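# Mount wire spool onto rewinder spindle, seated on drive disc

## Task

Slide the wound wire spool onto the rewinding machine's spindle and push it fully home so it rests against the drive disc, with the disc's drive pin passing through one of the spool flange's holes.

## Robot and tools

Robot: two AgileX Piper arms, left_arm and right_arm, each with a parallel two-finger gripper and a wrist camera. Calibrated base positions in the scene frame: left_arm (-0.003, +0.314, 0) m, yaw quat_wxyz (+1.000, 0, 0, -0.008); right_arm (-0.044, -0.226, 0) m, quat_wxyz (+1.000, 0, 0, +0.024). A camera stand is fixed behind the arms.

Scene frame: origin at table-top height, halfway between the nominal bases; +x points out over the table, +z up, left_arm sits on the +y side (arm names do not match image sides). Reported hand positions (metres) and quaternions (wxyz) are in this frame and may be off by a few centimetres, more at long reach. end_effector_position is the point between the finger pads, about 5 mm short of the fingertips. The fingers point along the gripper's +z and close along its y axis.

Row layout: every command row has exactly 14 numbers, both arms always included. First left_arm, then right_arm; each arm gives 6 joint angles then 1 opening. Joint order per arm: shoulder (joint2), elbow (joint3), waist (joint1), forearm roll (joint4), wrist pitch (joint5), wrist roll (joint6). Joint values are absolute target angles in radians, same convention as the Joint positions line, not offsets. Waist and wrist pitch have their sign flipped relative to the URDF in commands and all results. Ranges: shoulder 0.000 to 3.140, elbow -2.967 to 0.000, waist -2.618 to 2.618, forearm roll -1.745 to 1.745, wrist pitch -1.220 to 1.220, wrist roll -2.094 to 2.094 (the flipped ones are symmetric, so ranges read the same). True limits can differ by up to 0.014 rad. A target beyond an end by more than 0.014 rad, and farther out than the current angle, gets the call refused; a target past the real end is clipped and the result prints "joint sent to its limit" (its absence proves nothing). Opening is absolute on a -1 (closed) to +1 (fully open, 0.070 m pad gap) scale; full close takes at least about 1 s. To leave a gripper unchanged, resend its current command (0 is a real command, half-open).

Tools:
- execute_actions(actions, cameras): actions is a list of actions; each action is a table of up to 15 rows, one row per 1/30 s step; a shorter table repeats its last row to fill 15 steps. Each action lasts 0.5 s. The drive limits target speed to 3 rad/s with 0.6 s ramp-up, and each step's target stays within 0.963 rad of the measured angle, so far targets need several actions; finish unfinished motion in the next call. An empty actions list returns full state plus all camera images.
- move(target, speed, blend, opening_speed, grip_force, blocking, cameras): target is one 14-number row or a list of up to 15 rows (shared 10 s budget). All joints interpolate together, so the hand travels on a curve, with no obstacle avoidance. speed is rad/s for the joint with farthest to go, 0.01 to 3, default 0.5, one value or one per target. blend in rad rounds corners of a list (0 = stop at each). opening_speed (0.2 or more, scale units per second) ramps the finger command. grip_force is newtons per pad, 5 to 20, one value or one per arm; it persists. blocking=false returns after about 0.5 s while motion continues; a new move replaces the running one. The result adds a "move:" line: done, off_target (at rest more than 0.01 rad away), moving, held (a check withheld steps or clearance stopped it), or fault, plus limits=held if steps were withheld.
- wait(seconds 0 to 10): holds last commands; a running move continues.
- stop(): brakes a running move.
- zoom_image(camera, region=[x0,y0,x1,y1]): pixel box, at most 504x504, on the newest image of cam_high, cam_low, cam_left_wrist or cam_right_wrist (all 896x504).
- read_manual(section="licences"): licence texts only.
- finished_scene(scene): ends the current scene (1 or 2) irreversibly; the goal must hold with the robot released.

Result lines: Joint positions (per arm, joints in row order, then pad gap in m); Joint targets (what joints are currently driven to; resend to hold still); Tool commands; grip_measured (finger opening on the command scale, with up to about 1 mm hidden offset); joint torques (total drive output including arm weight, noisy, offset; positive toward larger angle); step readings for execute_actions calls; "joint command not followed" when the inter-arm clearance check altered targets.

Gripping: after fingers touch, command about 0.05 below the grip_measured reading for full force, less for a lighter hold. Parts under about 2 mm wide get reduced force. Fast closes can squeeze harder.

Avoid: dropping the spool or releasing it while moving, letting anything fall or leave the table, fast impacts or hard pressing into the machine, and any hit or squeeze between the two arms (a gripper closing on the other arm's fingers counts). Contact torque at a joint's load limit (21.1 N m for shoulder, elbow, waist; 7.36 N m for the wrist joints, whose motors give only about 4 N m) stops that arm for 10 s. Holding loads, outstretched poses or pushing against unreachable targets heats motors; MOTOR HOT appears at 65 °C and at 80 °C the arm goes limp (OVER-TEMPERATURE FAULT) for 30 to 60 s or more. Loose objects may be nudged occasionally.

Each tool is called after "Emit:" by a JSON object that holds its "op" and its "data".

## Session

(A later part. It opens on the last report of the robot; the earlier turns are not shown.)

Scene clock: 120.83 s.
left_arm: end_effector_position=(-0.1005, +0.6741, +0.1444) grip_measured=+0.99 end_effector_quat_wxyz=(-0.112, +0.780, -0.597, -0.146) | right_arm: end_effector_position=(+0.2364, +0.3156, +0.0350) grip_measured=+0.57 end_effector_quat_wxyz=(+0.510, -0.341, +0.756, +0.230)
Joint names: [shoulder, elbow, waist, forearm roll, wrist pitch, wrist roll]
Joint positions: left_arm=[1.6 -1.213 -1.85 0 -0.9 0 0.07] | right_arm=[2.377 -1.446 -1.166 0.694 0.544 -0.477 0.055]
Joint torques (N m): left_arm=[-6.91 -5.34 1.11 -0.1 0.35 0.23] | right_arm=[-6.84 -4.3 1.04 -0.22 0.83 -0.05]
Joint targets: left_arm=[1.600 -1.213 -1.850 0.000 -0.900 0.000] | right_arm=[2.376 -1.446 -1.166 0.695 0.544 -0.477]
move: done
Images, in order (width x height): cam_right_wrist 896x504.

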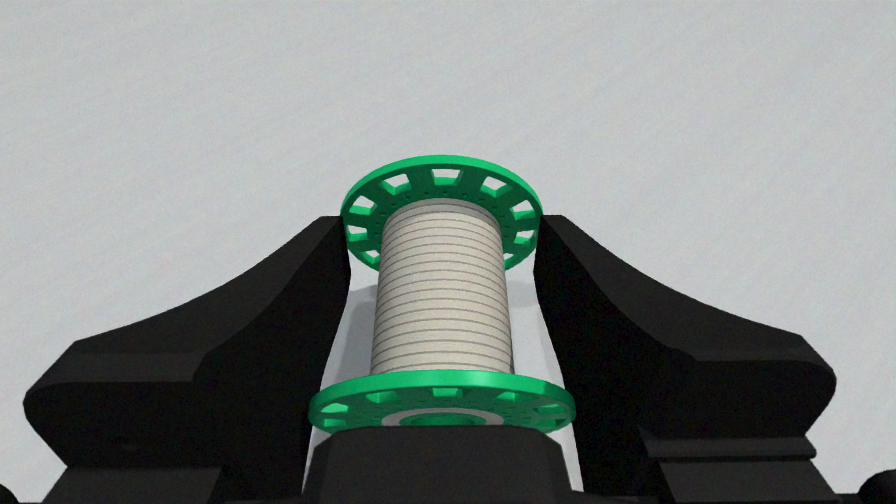

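Emit:
{"op": "move", "data": {"target": [[1.6, -1.213, -1.85, 0, -0.9, 0, 1, 2.167, -1.5103, -1.1658, 1.1425, 0.3727, -0.9725, 0.46], [1.6, -1.213, -1.85, 0, -0.9, 0, 1, 1.9434, -1.5447, -0.9415, -1.2987, -1.0484, 1.7201, 0.46]], "speed": [0.5, 0.7], "blend": [0.05, 0], "cameras": ["all"]}}

Scene clock: 136.43 s.
left_arm: end_effector_position=(-0.1005, +0.6741, +0.1444) grip_measured=+0.99 end_effector_quat_wxyz=(-0.112, +0.780, -0.597, -0.146) | right_arm: end_effector_position=(+0.3708, +0.0673, +0.2333) grip_measured=+0.57 end_effector_quat_wxyz=(+0.558, +0.055, +0.827, -0.037)
Joint names: [shoulder, elbow, waist, forearm roll, wrist pitch, wrist roll]
Joint positions: left_arm=[1.6 -1.213 -1.85 0 -0.9 0 0.07] | right_arm=[1.943 -1.545 -0.941 -1.298 -1.049 1.72 0.055]
Joint torques (N m): left_arm=[-6.9 -5.33 1.11 -0.11 0.33 0.23] | right_arm=[-6.1 -6.77 0.03 -1.37 0 -0.11]
Joint targets: left_arm=[1.600 -1.213 -1.850 0.000 -0.900 0.000] | right_arm=[1.943 -1.545 -0.942 -1.299 -1.048 1.720]
move: done

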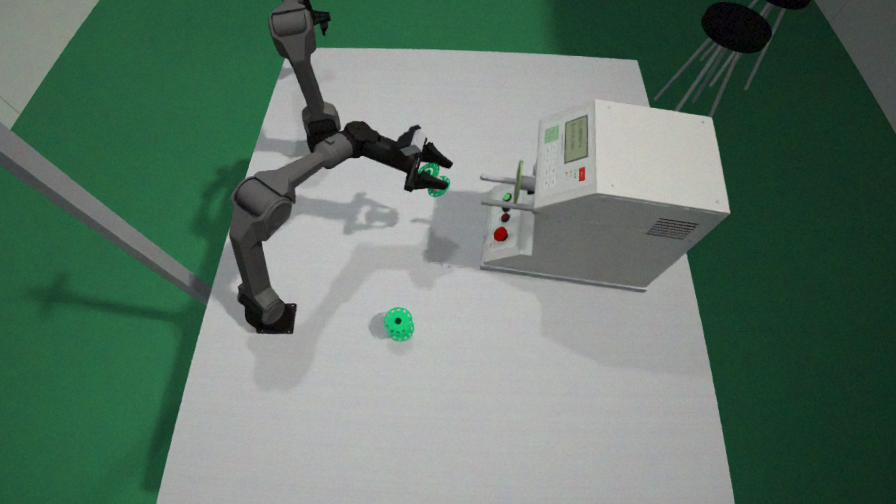

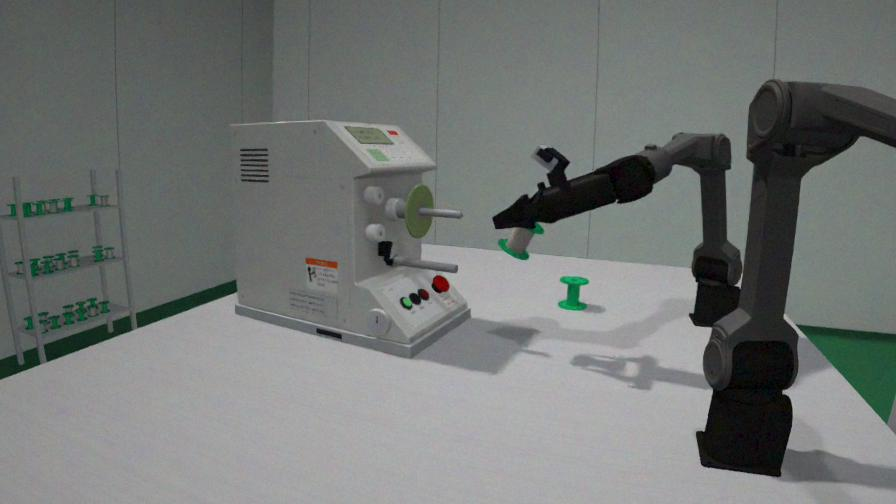

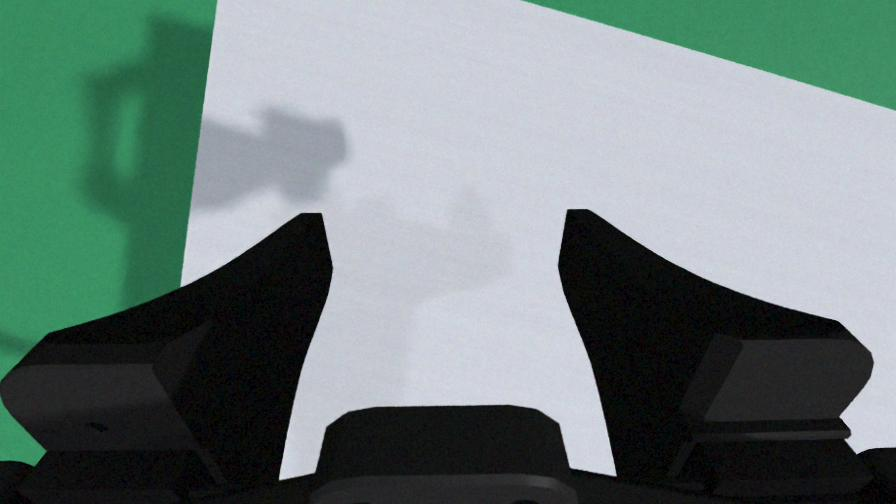

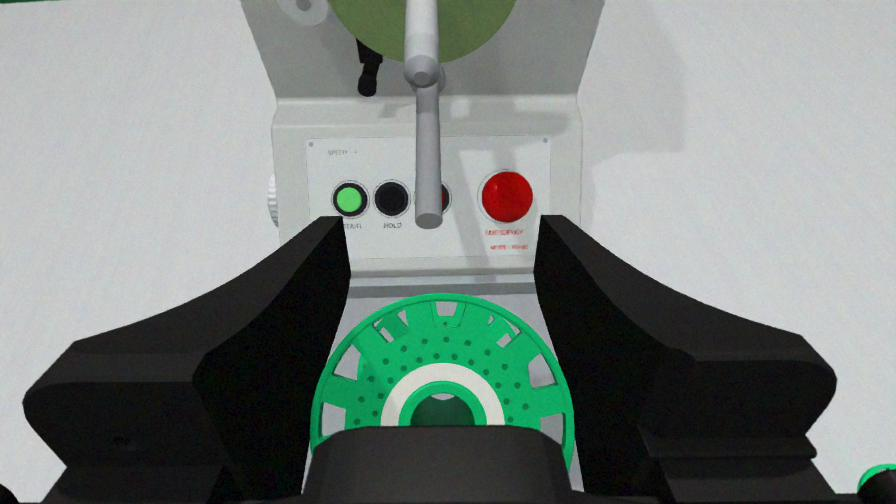

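Emit:
{"op": "move", "data": {"target": [[1.6, -1.213, -1.85, 0, -0.9, 0, 1, 1.7024, -0.9063, -0.673, 0, 0.098, 0, 0.46], [1.6, -1.213, -1.85, 0, -0.9, 0, 1, 1.8874, -0.8073, -0.673, 0, 0.382, 0, 0.46]], "speed": [0.6, 0.3], "blend": [0.05, 0], "cameras": ["cam_low", "cam_high", "cam_right_wrist"]}}

Emit:
{"op": "zoom_image", "data": {"camera": "cam_low", "region": [480, 200, 680, 360]}}

Scene clock: 167.83 s.
left_arm: end_effector_position=(-0.1005, +0.6741, +0.1444) grip_measured=+0.99 end_effector_quat_wxyz=(-0.112, +0.780, -0.597, -0.146) | right_arm: end_effector_position=(+0.3028, +0.0783, +0.0539) grip_measured=+0.57 end_effector_quat_wxyz=(+0.432, -0.313, +0.830, +0.163)
Joint names: [shoulder, elbow, waist, forearm roll, wrist pitch, wrist roll]
Joint positions: left_arm=[1.6 -1.213 -1.85 0 -0.9 0 0.07] | right_arm=[1.888 -0.807 -0.673 0 0.383 -0.001 0.055]
Joint torques (N m): left_arm=[-6.9 -5.36 1.13 -0.11 0.32 0.23] | right_arm=[-4.81 -4.23 -0.13 -0.05 0.71 -0.08]
Joint targets: left_arm=[1.600 -1.213 -1.850 0.000 -0.900 0.000] | right_arm=[1.887 -0.807 -0.673 0.000 0.382 0.000]
move: done
Images, in order (width x height): cam_high 896x504, cam_low 896x504, cam_right_wrist 896x504.

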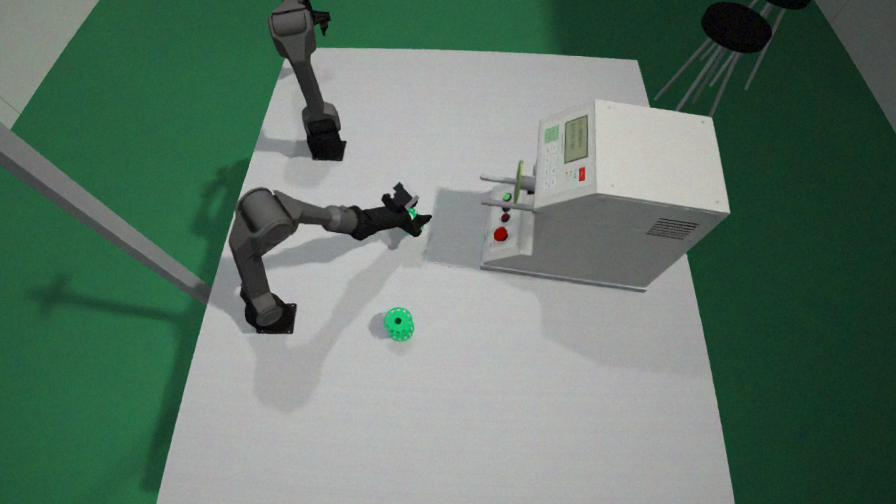

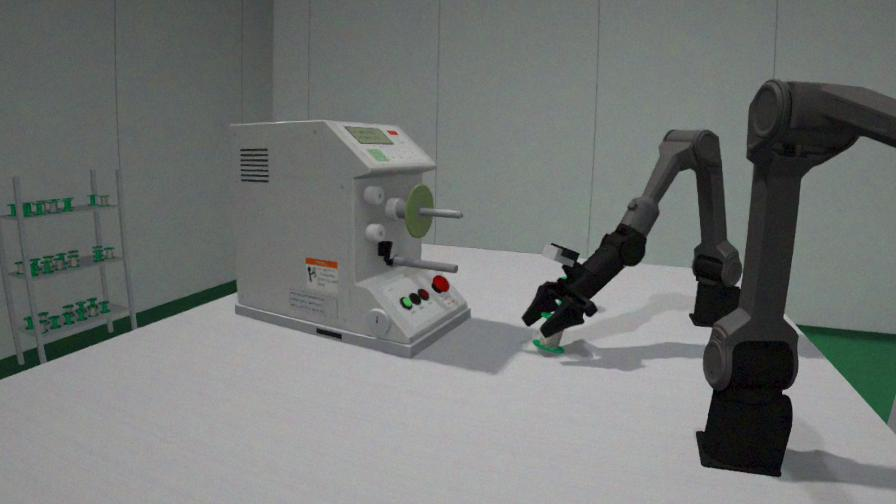

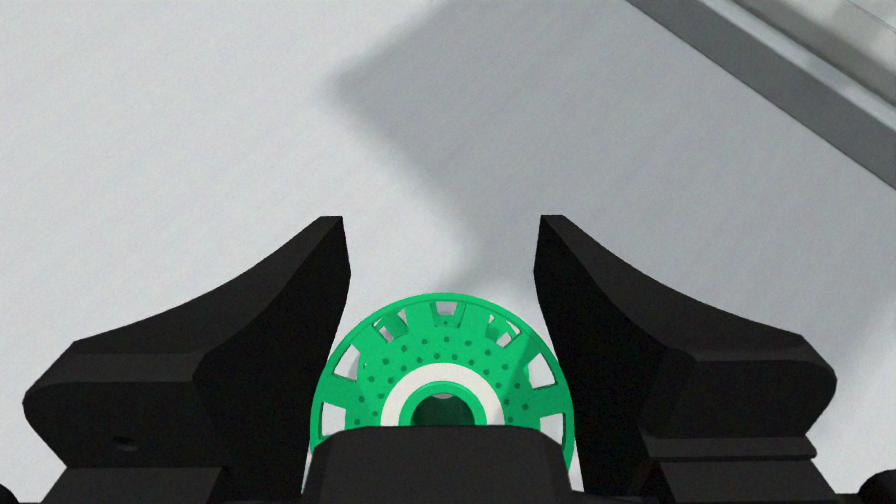

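Scaled by 2.520 from the camera's 896x504 image, which has a finer 1280x720 frame.

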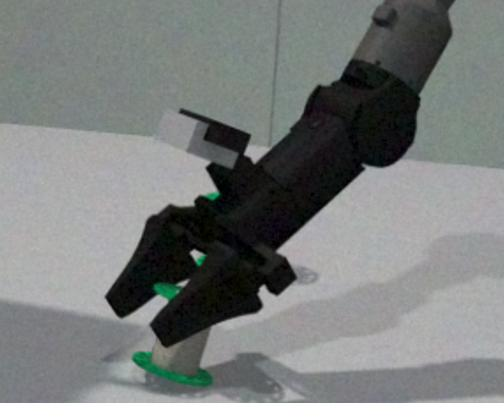

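Emit:
{"op": "move", "data": {"target": [1.6, -1.213, -1.85, 0, -0.9, 0, 1, 1.9186, -0.7988, -0.673, 0, 0.4217, 0, 0.46], "speed": 0.05, "grip_force": [20, 8], "cameras": ["cam_low", "cam_right_wrist"]}}

Emit:
{"op": "zoom_image", "data": {"camera": "cam_low", "region": [480, 200, 680, 360]}}

Scene clock: 173.47 s.
left_arm: end_effector_position=(-0.1005, +0.6741, +0.1444) grip_measured=+0.99 end_effector_quat_wxyz=(-0.112, +0.780, -0.597, -0.146) | right_arm: end_effector_position=(+0.3030, +0.0784, +0.0445) grip_measured=+0.58 end_effector_quat_wxyz=(+0.433, -0.313, +0.830, +0.163)
Joint names: [shoulder, elbow, waist, forearm roll, wrist pitch, wrist roll]
Joint positions: left_arm=[1.6 -1.213 -1.85 0 -0.9 0 0.07] | right_arm=[1.918 -0.799 -0.673 0 0.422 -0.001 0.055]
Joint torques (N m): left_arm=[-6.89 -5.38 1.11 -0.11 0.3 0.23] | right_arm=[-1.42 1.35 0.32 -0.01 -0.78 -0.14]
Joint targets: left_arm=[1.600 -1.213 -1.850 0.000 -0.900 0.000] | right_arm=[1.919 -0.799 -0.673 0.000 0.422 0.000]
grip_force (N): 20, 8
move: done
Images, in order (width x height): cam_low 896x504, cam_right_wrist 896x504.

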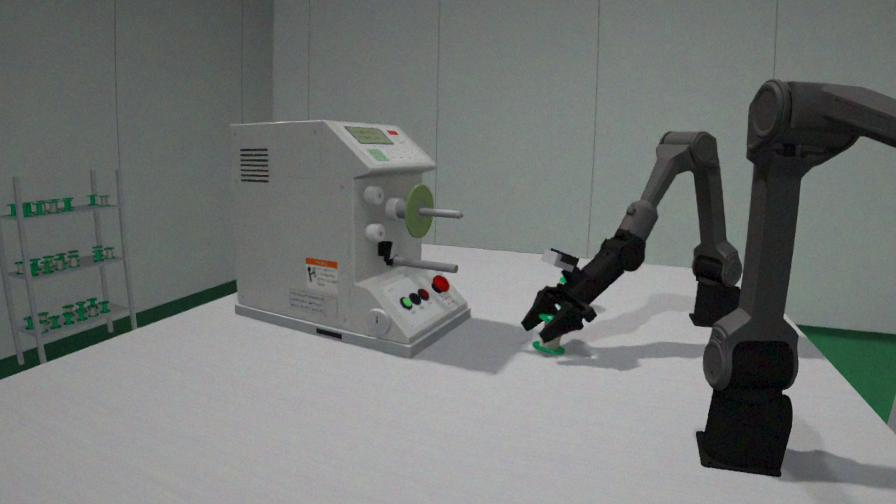

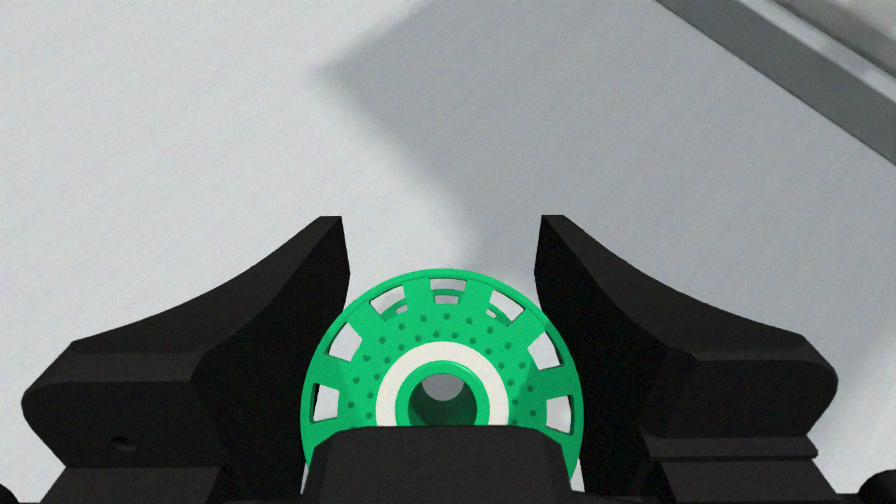

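Scaled by 2.520 from the camera's 896x504 image, which has a finer 1280x720 frame.

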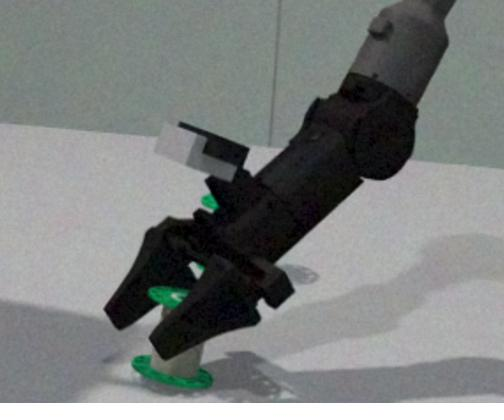

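Emit:
{"op": "move", "data": {"target": [1.6, -1.213, -1.85, 0, -0.9, 0, 1, 1.9118, -0.8008, -0.673, 0, 0.413, 0, 0.95], "speed": 0.05, "opening_speed": 0.5, "cameras": ["cam_low", "cam_right_wrist"]}}

Emit:
{"op": "zoom_image", "data": {"camera": "cam_low", "region": [480, 200, 680, 360]}}

Scene clock: 175.93 s.
left_arm: end_effector_position=(-0.1005, +0.6741, +0.1444) grip_measured=+0.99 end_effector_quat_wxyz=(-0.112, +0.780, -0.597, -0.146) | right_arm: end_effector_position=(+0.3026, +0.0780, +0.0458) grip_measured=+0.95 end_effector_quat_wxyz=(+0.432, -0.313, +0.830, +0.162)
Joint names: [shoulder, elbow, waist, forearm roll, wrist pitch, wrist roll]
Joint positions: left_arm=[1.6 -1.213 -1.85 0 -0.9 0 0.07] | right_arm=[1.912 -0.8 -0.673 0 0.413 -0.001 0.068]
Joint torques (N m): left_arm=[-6.92 -5.41 1.12 -0.11 0.3 0.23] | right_arm=[-5.11 -5.18 1.34 0 1.16 -0.13]
Joint targets: left_arm=[1.600 -1.213 -1.850 0.000 -0.900 0.000] | right_arm=[1.912 -0.801 -0.673 0.000 0.413 0.000]
grip_force (N): 20, 8
move: done
Images, in order (width x height): cam_low 896x504, cam_right_wrist 896x504.

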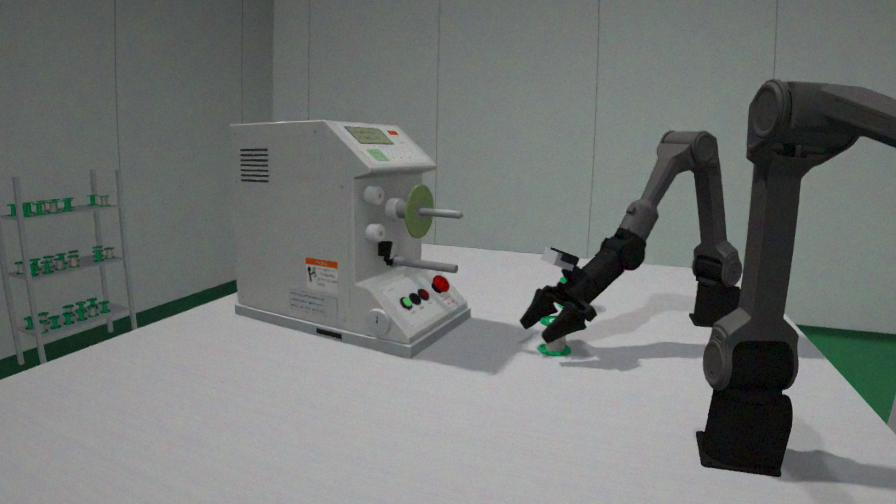

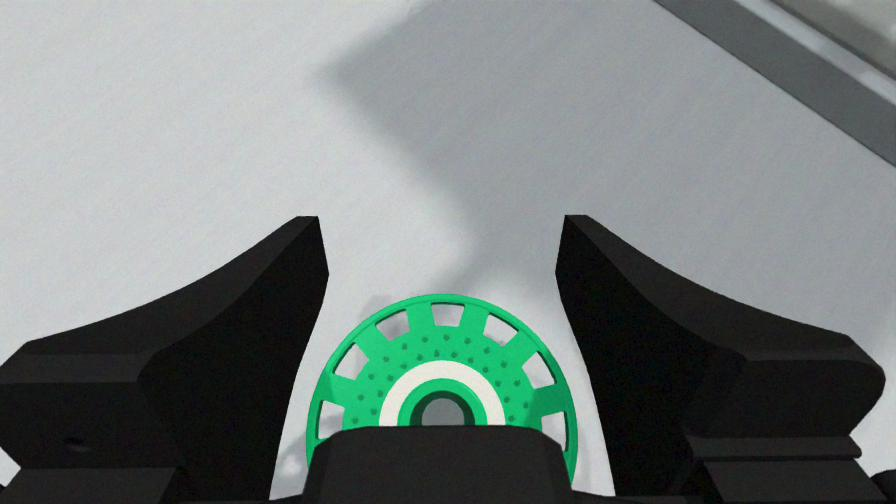

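Scaled by 2.520 from the camera's 896x504 image, which has a finer 1280x720 frame.

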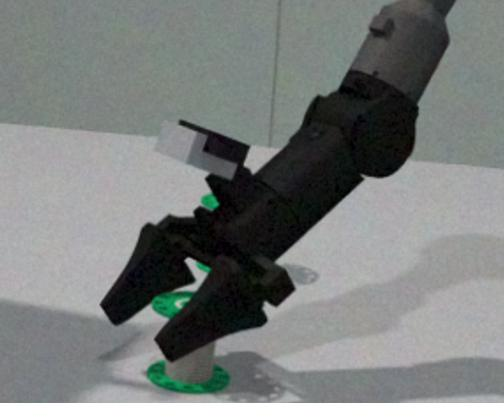

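Emit:
{"op": "move", "data": {"target": [[1.6,-1.213,-1.85,0,-0.9,0,1,1.7974,-0.7121,-0.673,0,0.3873,0,0.95],[1.6,-1.213,-1.85,0,-0.9,0,1,1.6759,-0.6342,-0.673,0,0.3437,0,0.95],[1.6,-1.213,-1.85,0,-0.9,0,1,1.4075,-0.5147,-0.673,0,0.1948,0,0.95]], "speed": 0.3, "blend": 0.01, "grip_force": 20, "cameras": ["all"]}}

Scene clock: 187.17 s.
left_arm: end_effector_position=(-0.1005, +0.6741, +0.1444) grip_measured=+0.99 end_effector_quat_wxyz=(-0.112, +0.780, -0.597, -0.146) | right_arm: end_effector_position=(+0.2287, +0.0132, +0.1152) grip_measured=+0.95 end_effector_quat_wxyz=(+0.432, -0.313, +0.830, +0.163)
Joint names: [shoulder, elbow, waist, forearm roll, wrist pitch, wrist roll]
Joint positions: left_arm=[1.6 -1.213 -1.85 0 -0.9 0 0.07] | right_arm=[1.406 -0.514 -0.673 0 0.194 -0.001 0.068]
Joint torques (N m): left_arm=[-6.91 -5.35 1.13 -0.11 0.29 0.23] | right_arm=[-1.62 -4.77 1.39 0.02 1.19 -0.13]
Joint targets: left_arm=[1.600 -1.213 -1.850 0.000 -0.900 0.000] | right_arm=[1.407 -0.515 -0.673 0.000 0.195 0.000]
move: done

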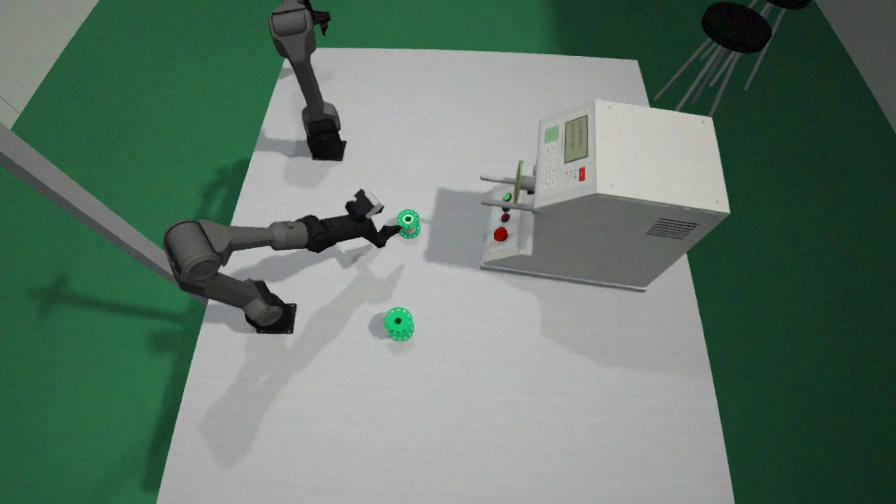

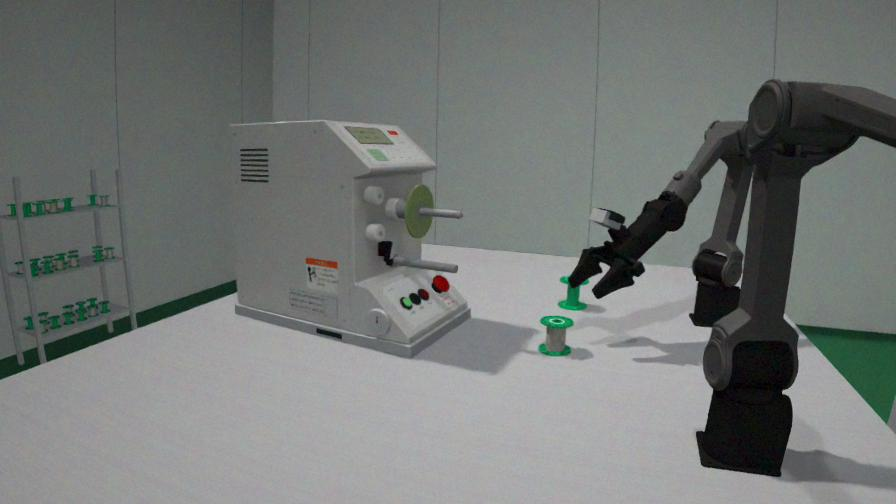

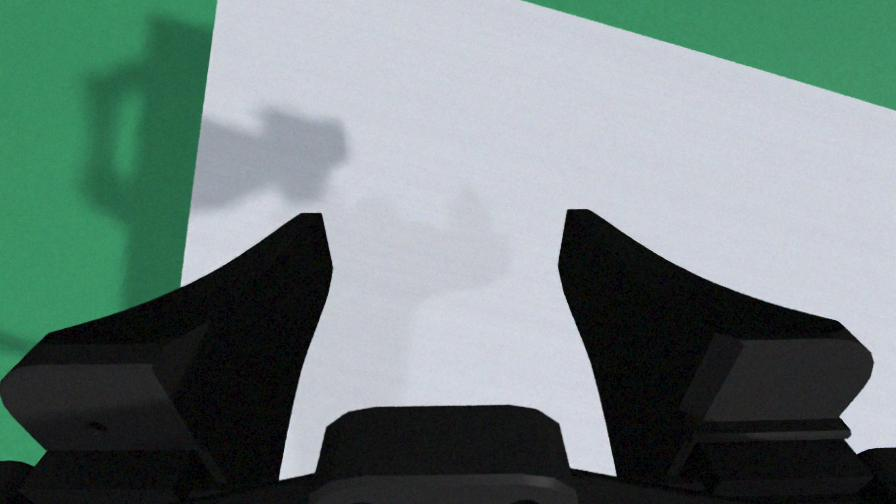

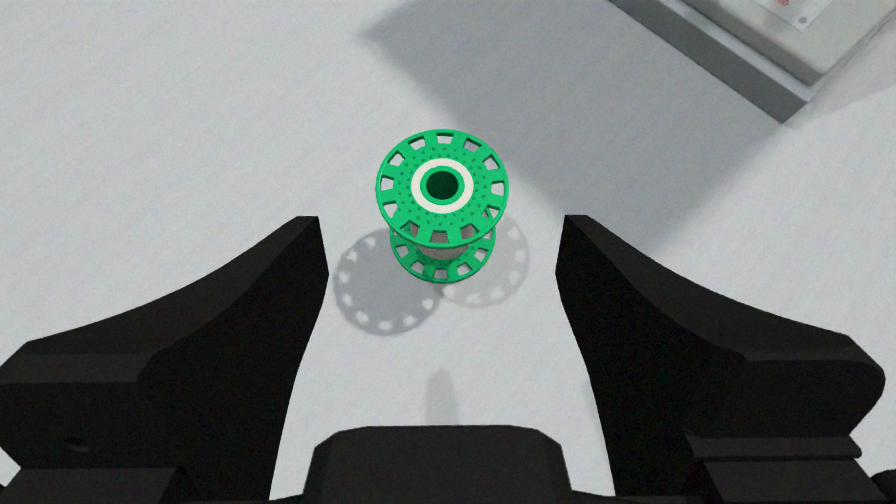

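Emit:
{"op": "move", "data": {"target": [1.6,-1.213,-1.85,0,-0.9,0,1,1.7507,-0.7312,-0.3918,0,1.0196,0,0.95], "speed": 0.6, "cameras": ["cam_right_wrist"]}}

Emit:
{"op": "zoom_image", "data": {"camera": "cam_right_wrist", "region": [300, 0, 620, 180]}}

Scene clock: 195.37 s.
left_arm: end_effector_position=(-0.1005, +0.6741, +0.1444) grip_measured=+0.99 end_effector_quat_wxyz=(-0.112, +0.780, -0.597, -0.146) | right_arm: end_effector_position=(+0.3874, -0.0238, +0.2248) grip_measured=+0.95 end_effector_quat_wxyz=(+0.720, -0.147, +0.659, +0.160)
Joint names: [shoulder, elbow, waist, forearm roll, wrist pitch, wrist roll]
Joint positions: left_arm=[1.6 -1.213 -1.85 0 -0.9 0 0.07] | right_arm=[1.751 -0.731 -0.391 0 1.02 -0.001 0.068]
Joint torques (N m): left_arm=[-6.91 -5.39 1.08 -0.11 0.27 0.23] | right_arm=[-4.22 -4.93 -0.09 0.06 1.04 -0.13]
Joint targets: left_arm=[1.600 -1.213 -1.850 0.000 -0.900 0.000] | right_arm=[1.751 -0.731 -0.392 0.000 1.020 0.000]
move: done
Images, in order (width x height): cam_right_wrist 896x504.

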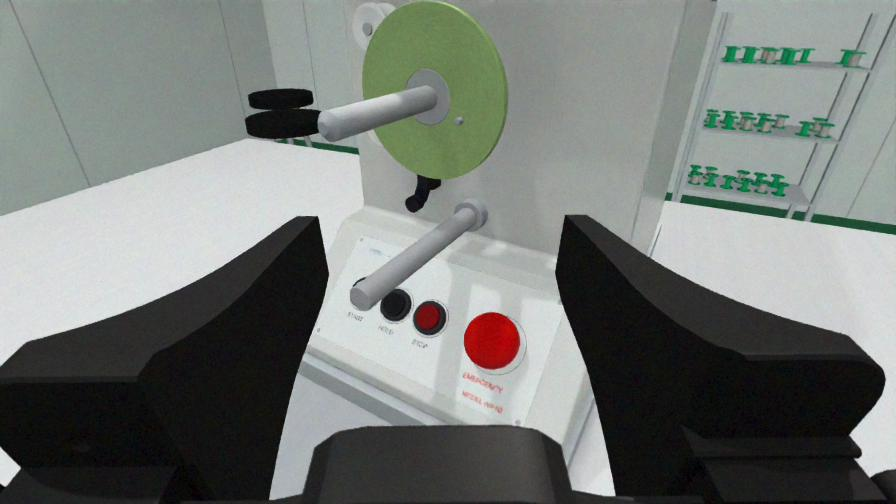

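Scaled by 1.575 from the camera's 896x504 image, which has a finer 1280x720 frame.

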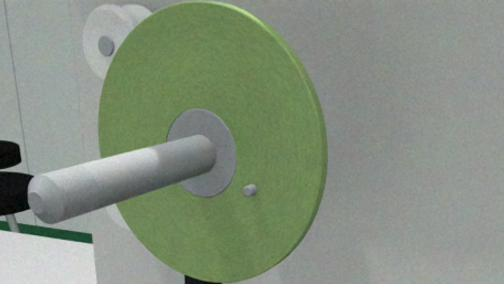

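Emit:
{"op": "zoom_image", "data": {"camera": "cam_right_wrist", "region": [355, 0, 515, 180]}}

Emit:
{"op": "zoom_image", "data": {"camera": "cam_right_wrist", "region": [400, 55, 490, 145]}}

Scaled by 2.800 from the camera's 896x504 image, which has a finer 1280x720 frame.

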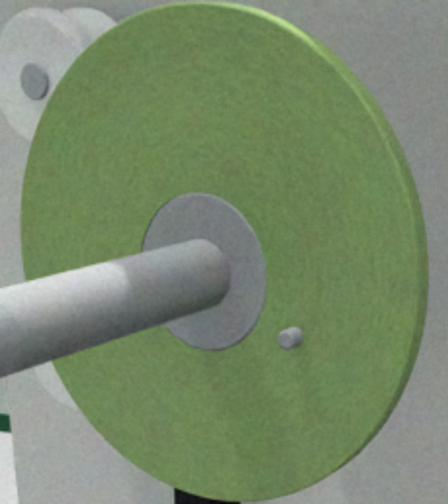

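Scaled by 5.600 from the camera's 896x504 image, which has a finer 1280x720 frame.

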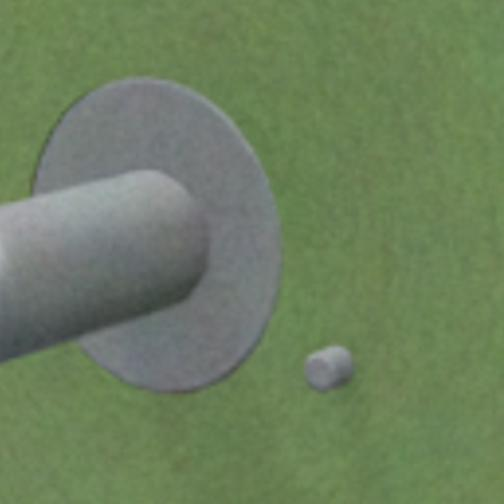

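Emit:
{"op": "move", "data": {"target": [1.6,-1.213,-1.85,0,-0.9,0,1,1.7425,-0.6074,-0.3249,-0.9308,0.9142,0.4326,1], "speed": 0.6, "cameras": ["cam_right_wrist", "cam_high"]}}

Emit:
{"op": "zoom_image", "data": {"camera": "cam_right_wrist", "region": [340, 280, 560, 460]}}

Scene clock: 229.83 s.
left_arm: end_effector_position=(-0.1005, +0.6741, +0.1444) grip_measured=+0.99 end_effector_quat_wxyz=(-0.112, +0.780, -0.597, -0.146) | right_arm: end_effector_position=(+0.2669, +0.0467, +0.1232) grip_measured=+0.99 end_effector_quat_wxyz=(+0.507, -0.420, +0.686, +0.311)
Joint names: [shoulder, elbow, waist, forearm roll, wrist pitch, wrist roll]
Joint positions: left_arm=[1.6 -1.213 -1.85 0 -0.9 0 0.07] | right_arm=[1.743 -0.607 -0.325 -0.931 0.915 0.433 0.07]
Joint torques (N m): left_arm=[-6.9 -5.37 1.1 -0.11 0.27 0.23] | right_arm=[-4.12 -3.52 1.3 0.46 1.08 -0.14]
Joint targets: left_arm=[1.600 -1.213 -1.850 0.000 -0.900 0.000] | right_arm=[1.743 -0.607 -0.325 -0.931 0.914 0.433]
move: done
Images, in order (width x height): cam_high 896x504, cam_right_wrist 896x504.

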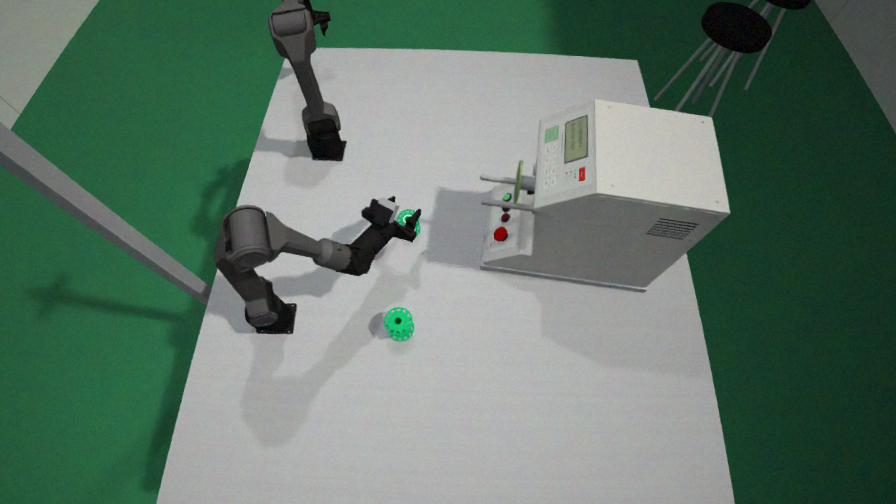

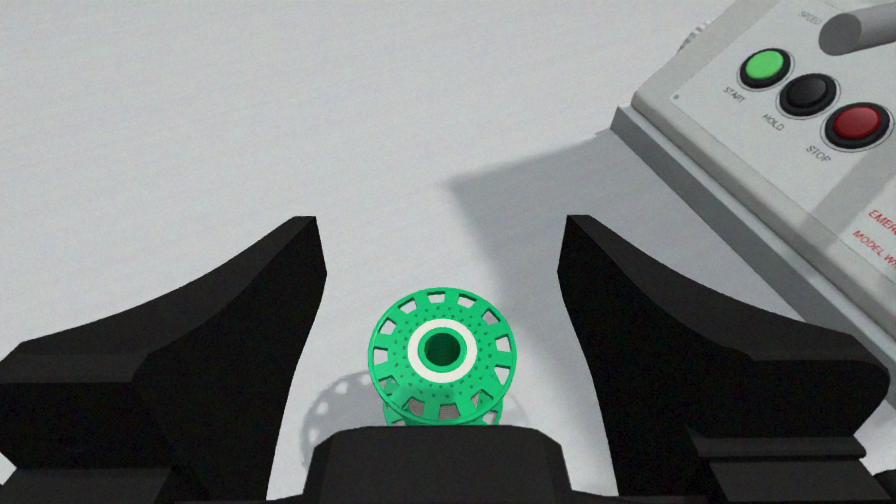

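Scaled by 2.291 from the camera's 896x504 image, which has a finer 1280x720 frame.

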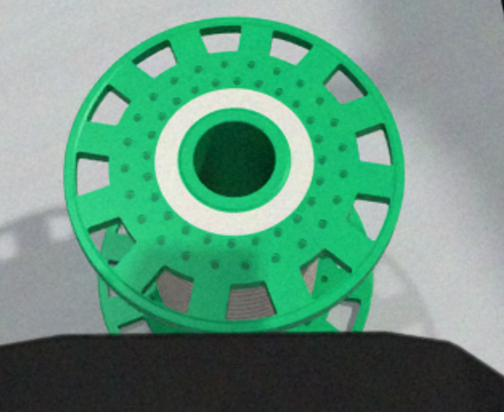

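Emit:
{"op": "zoom_image", "data": {"camera": "cam_right_wrist", "region": [365, 350, 525, 440]}}

Scaled by 3.150 from the camera's 896x504 image, which has a finer 1280x720 frame.

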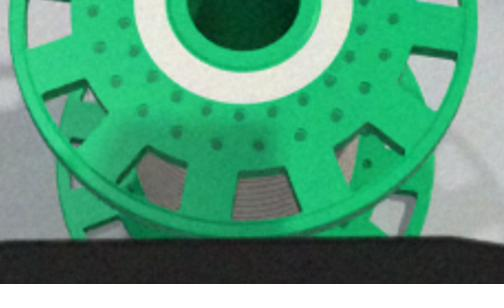

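Emit:
{"op": "move", "data": {"target": [[1.6,-1.213,-1.85,0,-0.9,0,1,1.8868,-0.5642,-0.3137,-0.8439,1.0368,0.26,1],[1.6,-1.213,-1.85,0,-0.9,0,1,1.994,-0.5576,-0.3137,-0.7989,1.1143,0.1655,1],[1.6,-1.213,-1.85,0,-0.9,0,1,2.1117,-0.5632,-0.3137,-0.7638,1.194,0.079,1]], "speed": 0.25, "blend": 0.008, "cameras": ["cam_right_wrist", "cam_low"]}}

Emit:
{"op": "zoom_image", "data": {"camera": "cam_low", "region": [500, 240, 720, 380]}}

Scene clock: 248.70 s.
left_arm: end_effector_position=(-0.1005, +0.6741, +0.1444) grip_measured=+0.99 end_effector_quat_wxyz=(-0.112, +0.780, -0.597, -0.146) | right_arm: end_effector_position=(+0.2649, +0.0430, +0.0327) grip_measured=+0.99 end_effector_quat_wxyz=(+0.507, -0.420, +0.686, +0.311)
Joint names: [shoulder, elbow, waist, forearm roll, wrist pitch, wrist roll]
Joint positions: left_arm=[1.6 -1.213 -1.85 0 -0.9 0 0.07] | right_arm=[2.113 -0.562 -0.314 -0.764 1.195 0.078 0.07]
Joint torques (N m): left_arm=[-6.91 -5.38 1.08 -0.11 0.26 0.23] | right_arm=[-4.98 -2.93 0.88 0.06 1.01 -0.01]
Joint targets: left_arm=[1.600 -1.213 -1.850 0.000 -0.900 0.000] | right_arm=[2.112 -0.563 -0.314 -0.764 1.194 0.079]
move: done
Images, in order (width x height): cam_low 896x504, cam_right_wrist 896x504.

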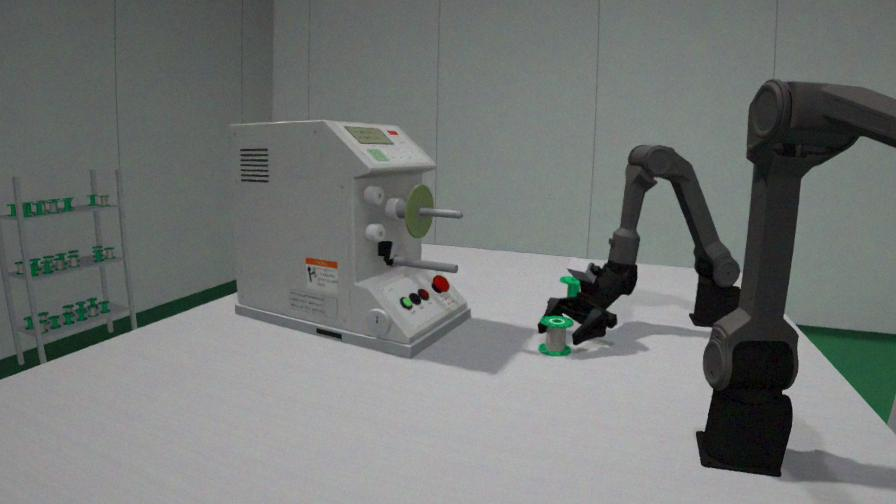

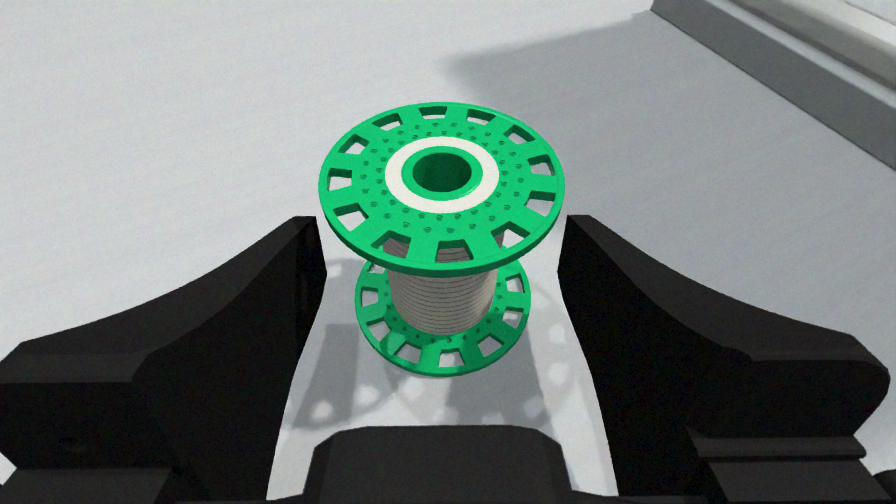

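Scaled by 2.291 from the camera's 896x504 image, which has a finer 1280x720 frame.

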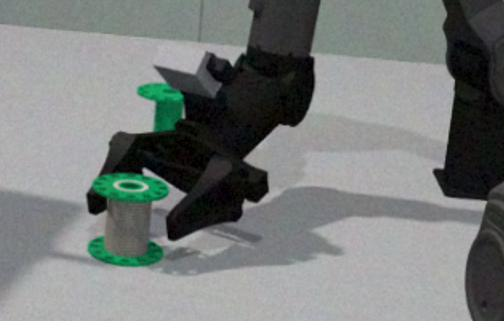

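Emit:
{"op": "zoom_image", "data": {"camera": "cam_right_wrist", "region": [310, 95, 574, 385]}}

Scaled by 1.738 from the camera's 896x504 image, which has a finer 1280x720 frame.

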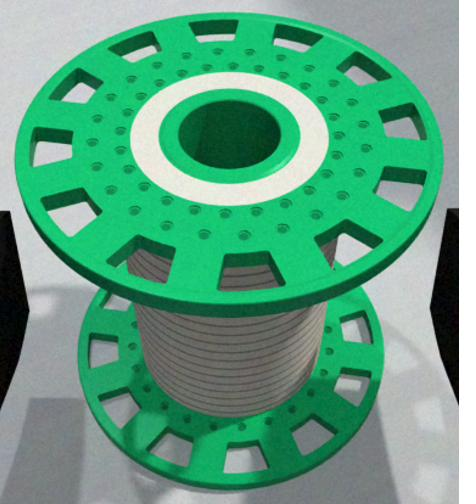

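Emit:
{"op": "move", "data": {"target": [1.6,-1.213,-1.85,0,-0.9,0,1,2.1117,-0.5632,-0.3137,-0.7638,1.194,0.079,-0.15], "speed": 0.3, "opening_speed": 0.4, "cameras": ["cam_right_wrist"]}}

Scene clock: 259.77 s.
left_arm: end_effector_position=(-0.1005, +0.6741, +0.1444) grip_measured=+0.99 end_effector_quat_wxyz=(-0.112, +0.780, -0.597, -0.146) | right_arm: end_effector_position=(+0.2652, +0.0431, +0.0332) grip_measured=-0.02 end_effector_quat_wxyz=(+0.507, -0.420, +0.686, +0.311)
Joint names: [shoulder, elbow, waist, forearm roll, wrist pitch, wrist roll]
Joint positions: left_arm=[1.6 -1.213 -1.85 0 -0.9 0 0.07] | right_arm=[2.112 -0.563 -0.314 -0.764 1.195 0.079 0.034]
Joint torques (N m): left_arm=[-6.92 -5.42 1.11 -0.11 0.26 0.23] | right_arm=[-4.85 -2.83 0 0.03 1.09 -0.03]
Joint targets: left_arm=[1.600 -1.213 -1.850 0.000 -0.900 0.000] | right_arm=[2.112 -0.563 -0.314 -0.764 1.194 0.079]
move: done
Images, in order (width x height): cam_right_wrist 896x504.

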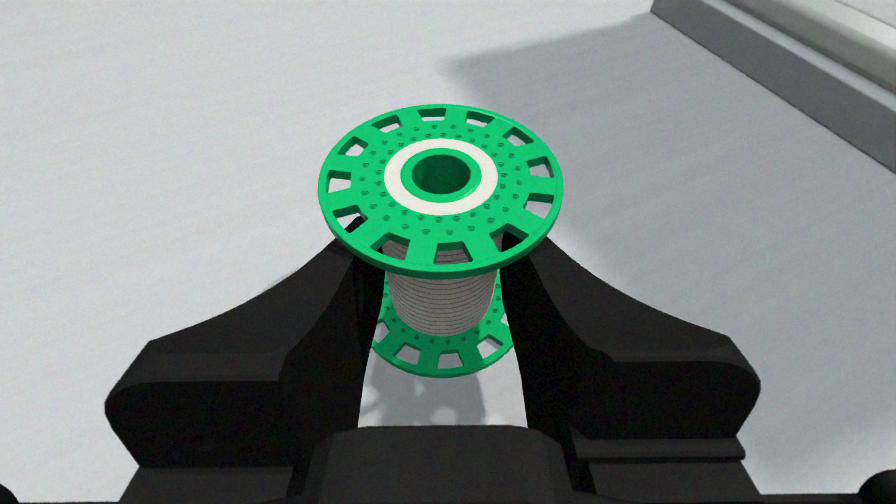

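Emit:
{"op": "move", "data": {"target": [[1.6,-1.213,-1.85,0,-0.9,0,1,1.994,-0.5576,-0.3137,-0.7989,1.1143,0.1655,-0.15],[1.6,-1.213,-1.85,0,-0.9,0,1,1.8868,-0.5642,-0.3137,-0.8439,1.0368,0.26,-0.15],[1.6,-1.213,-1.85,0,-0.9,0,1,1.7355,-0.5959,-0.3137,-0.9399,0.9214,0.4318,-0.15]], "speed": 0.3, "blend": 0.01, "cameras": ["cam_right_wrist"]}}

Scene clock: 266.43 s.
left_arm: end_effector_position=(-0.1005, +0.6741, +0.1444) grip_measured=+0.99 end_effector_quat_wxyz=(-0.112, +0.780, -0.597, -0.146) | right_arm: end_effector_position=(+0.2653, +0.0432, +0.1241) grip_measured=-0.02 end_effector_quat_wxyz=(+0.508, -0.420, +0.685, +0.310)
Joint names: [shoulder, elbow, waist, forearm roll, wrist pitch, wrist roll]
Joint positions: left_arm=[1.6 -1.213 -1.85 0 -0.9 0 0.07] | right_arm=[1.734 -0.596 -0.314 -0.941 0.921 0.432 0.034]
Joint torques (N m): left_arm=[-6.92 -5.37 1.1 -0.11 0.26 0.23] | right_arm=[-3.55 -4.92 0.17 0.73 1.63 -0.16]
Joint targets: left_arm=[1.600 -1.213 -1.850 0.000 -0.900 0.000] | right_arm=[1.736 -0.596 -0.314 -0.940 0.921 0.432]
move: done
Images, in order (width x height): cam_right_wrist 896x504.

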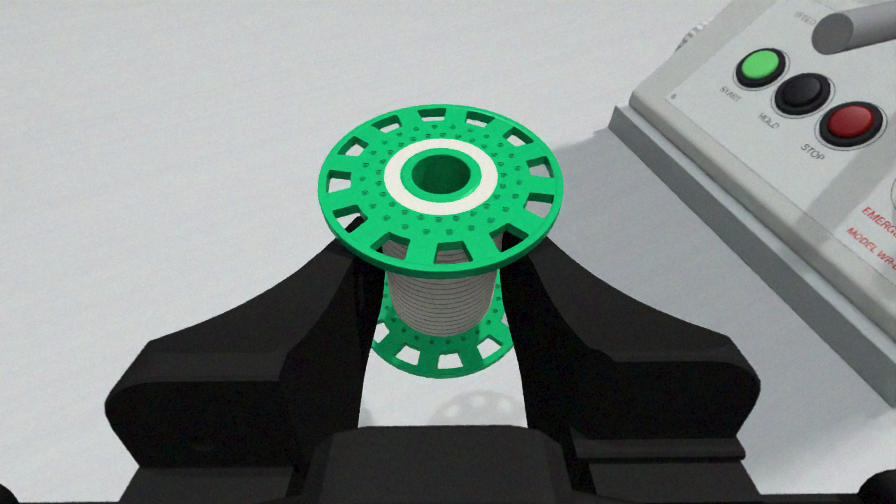

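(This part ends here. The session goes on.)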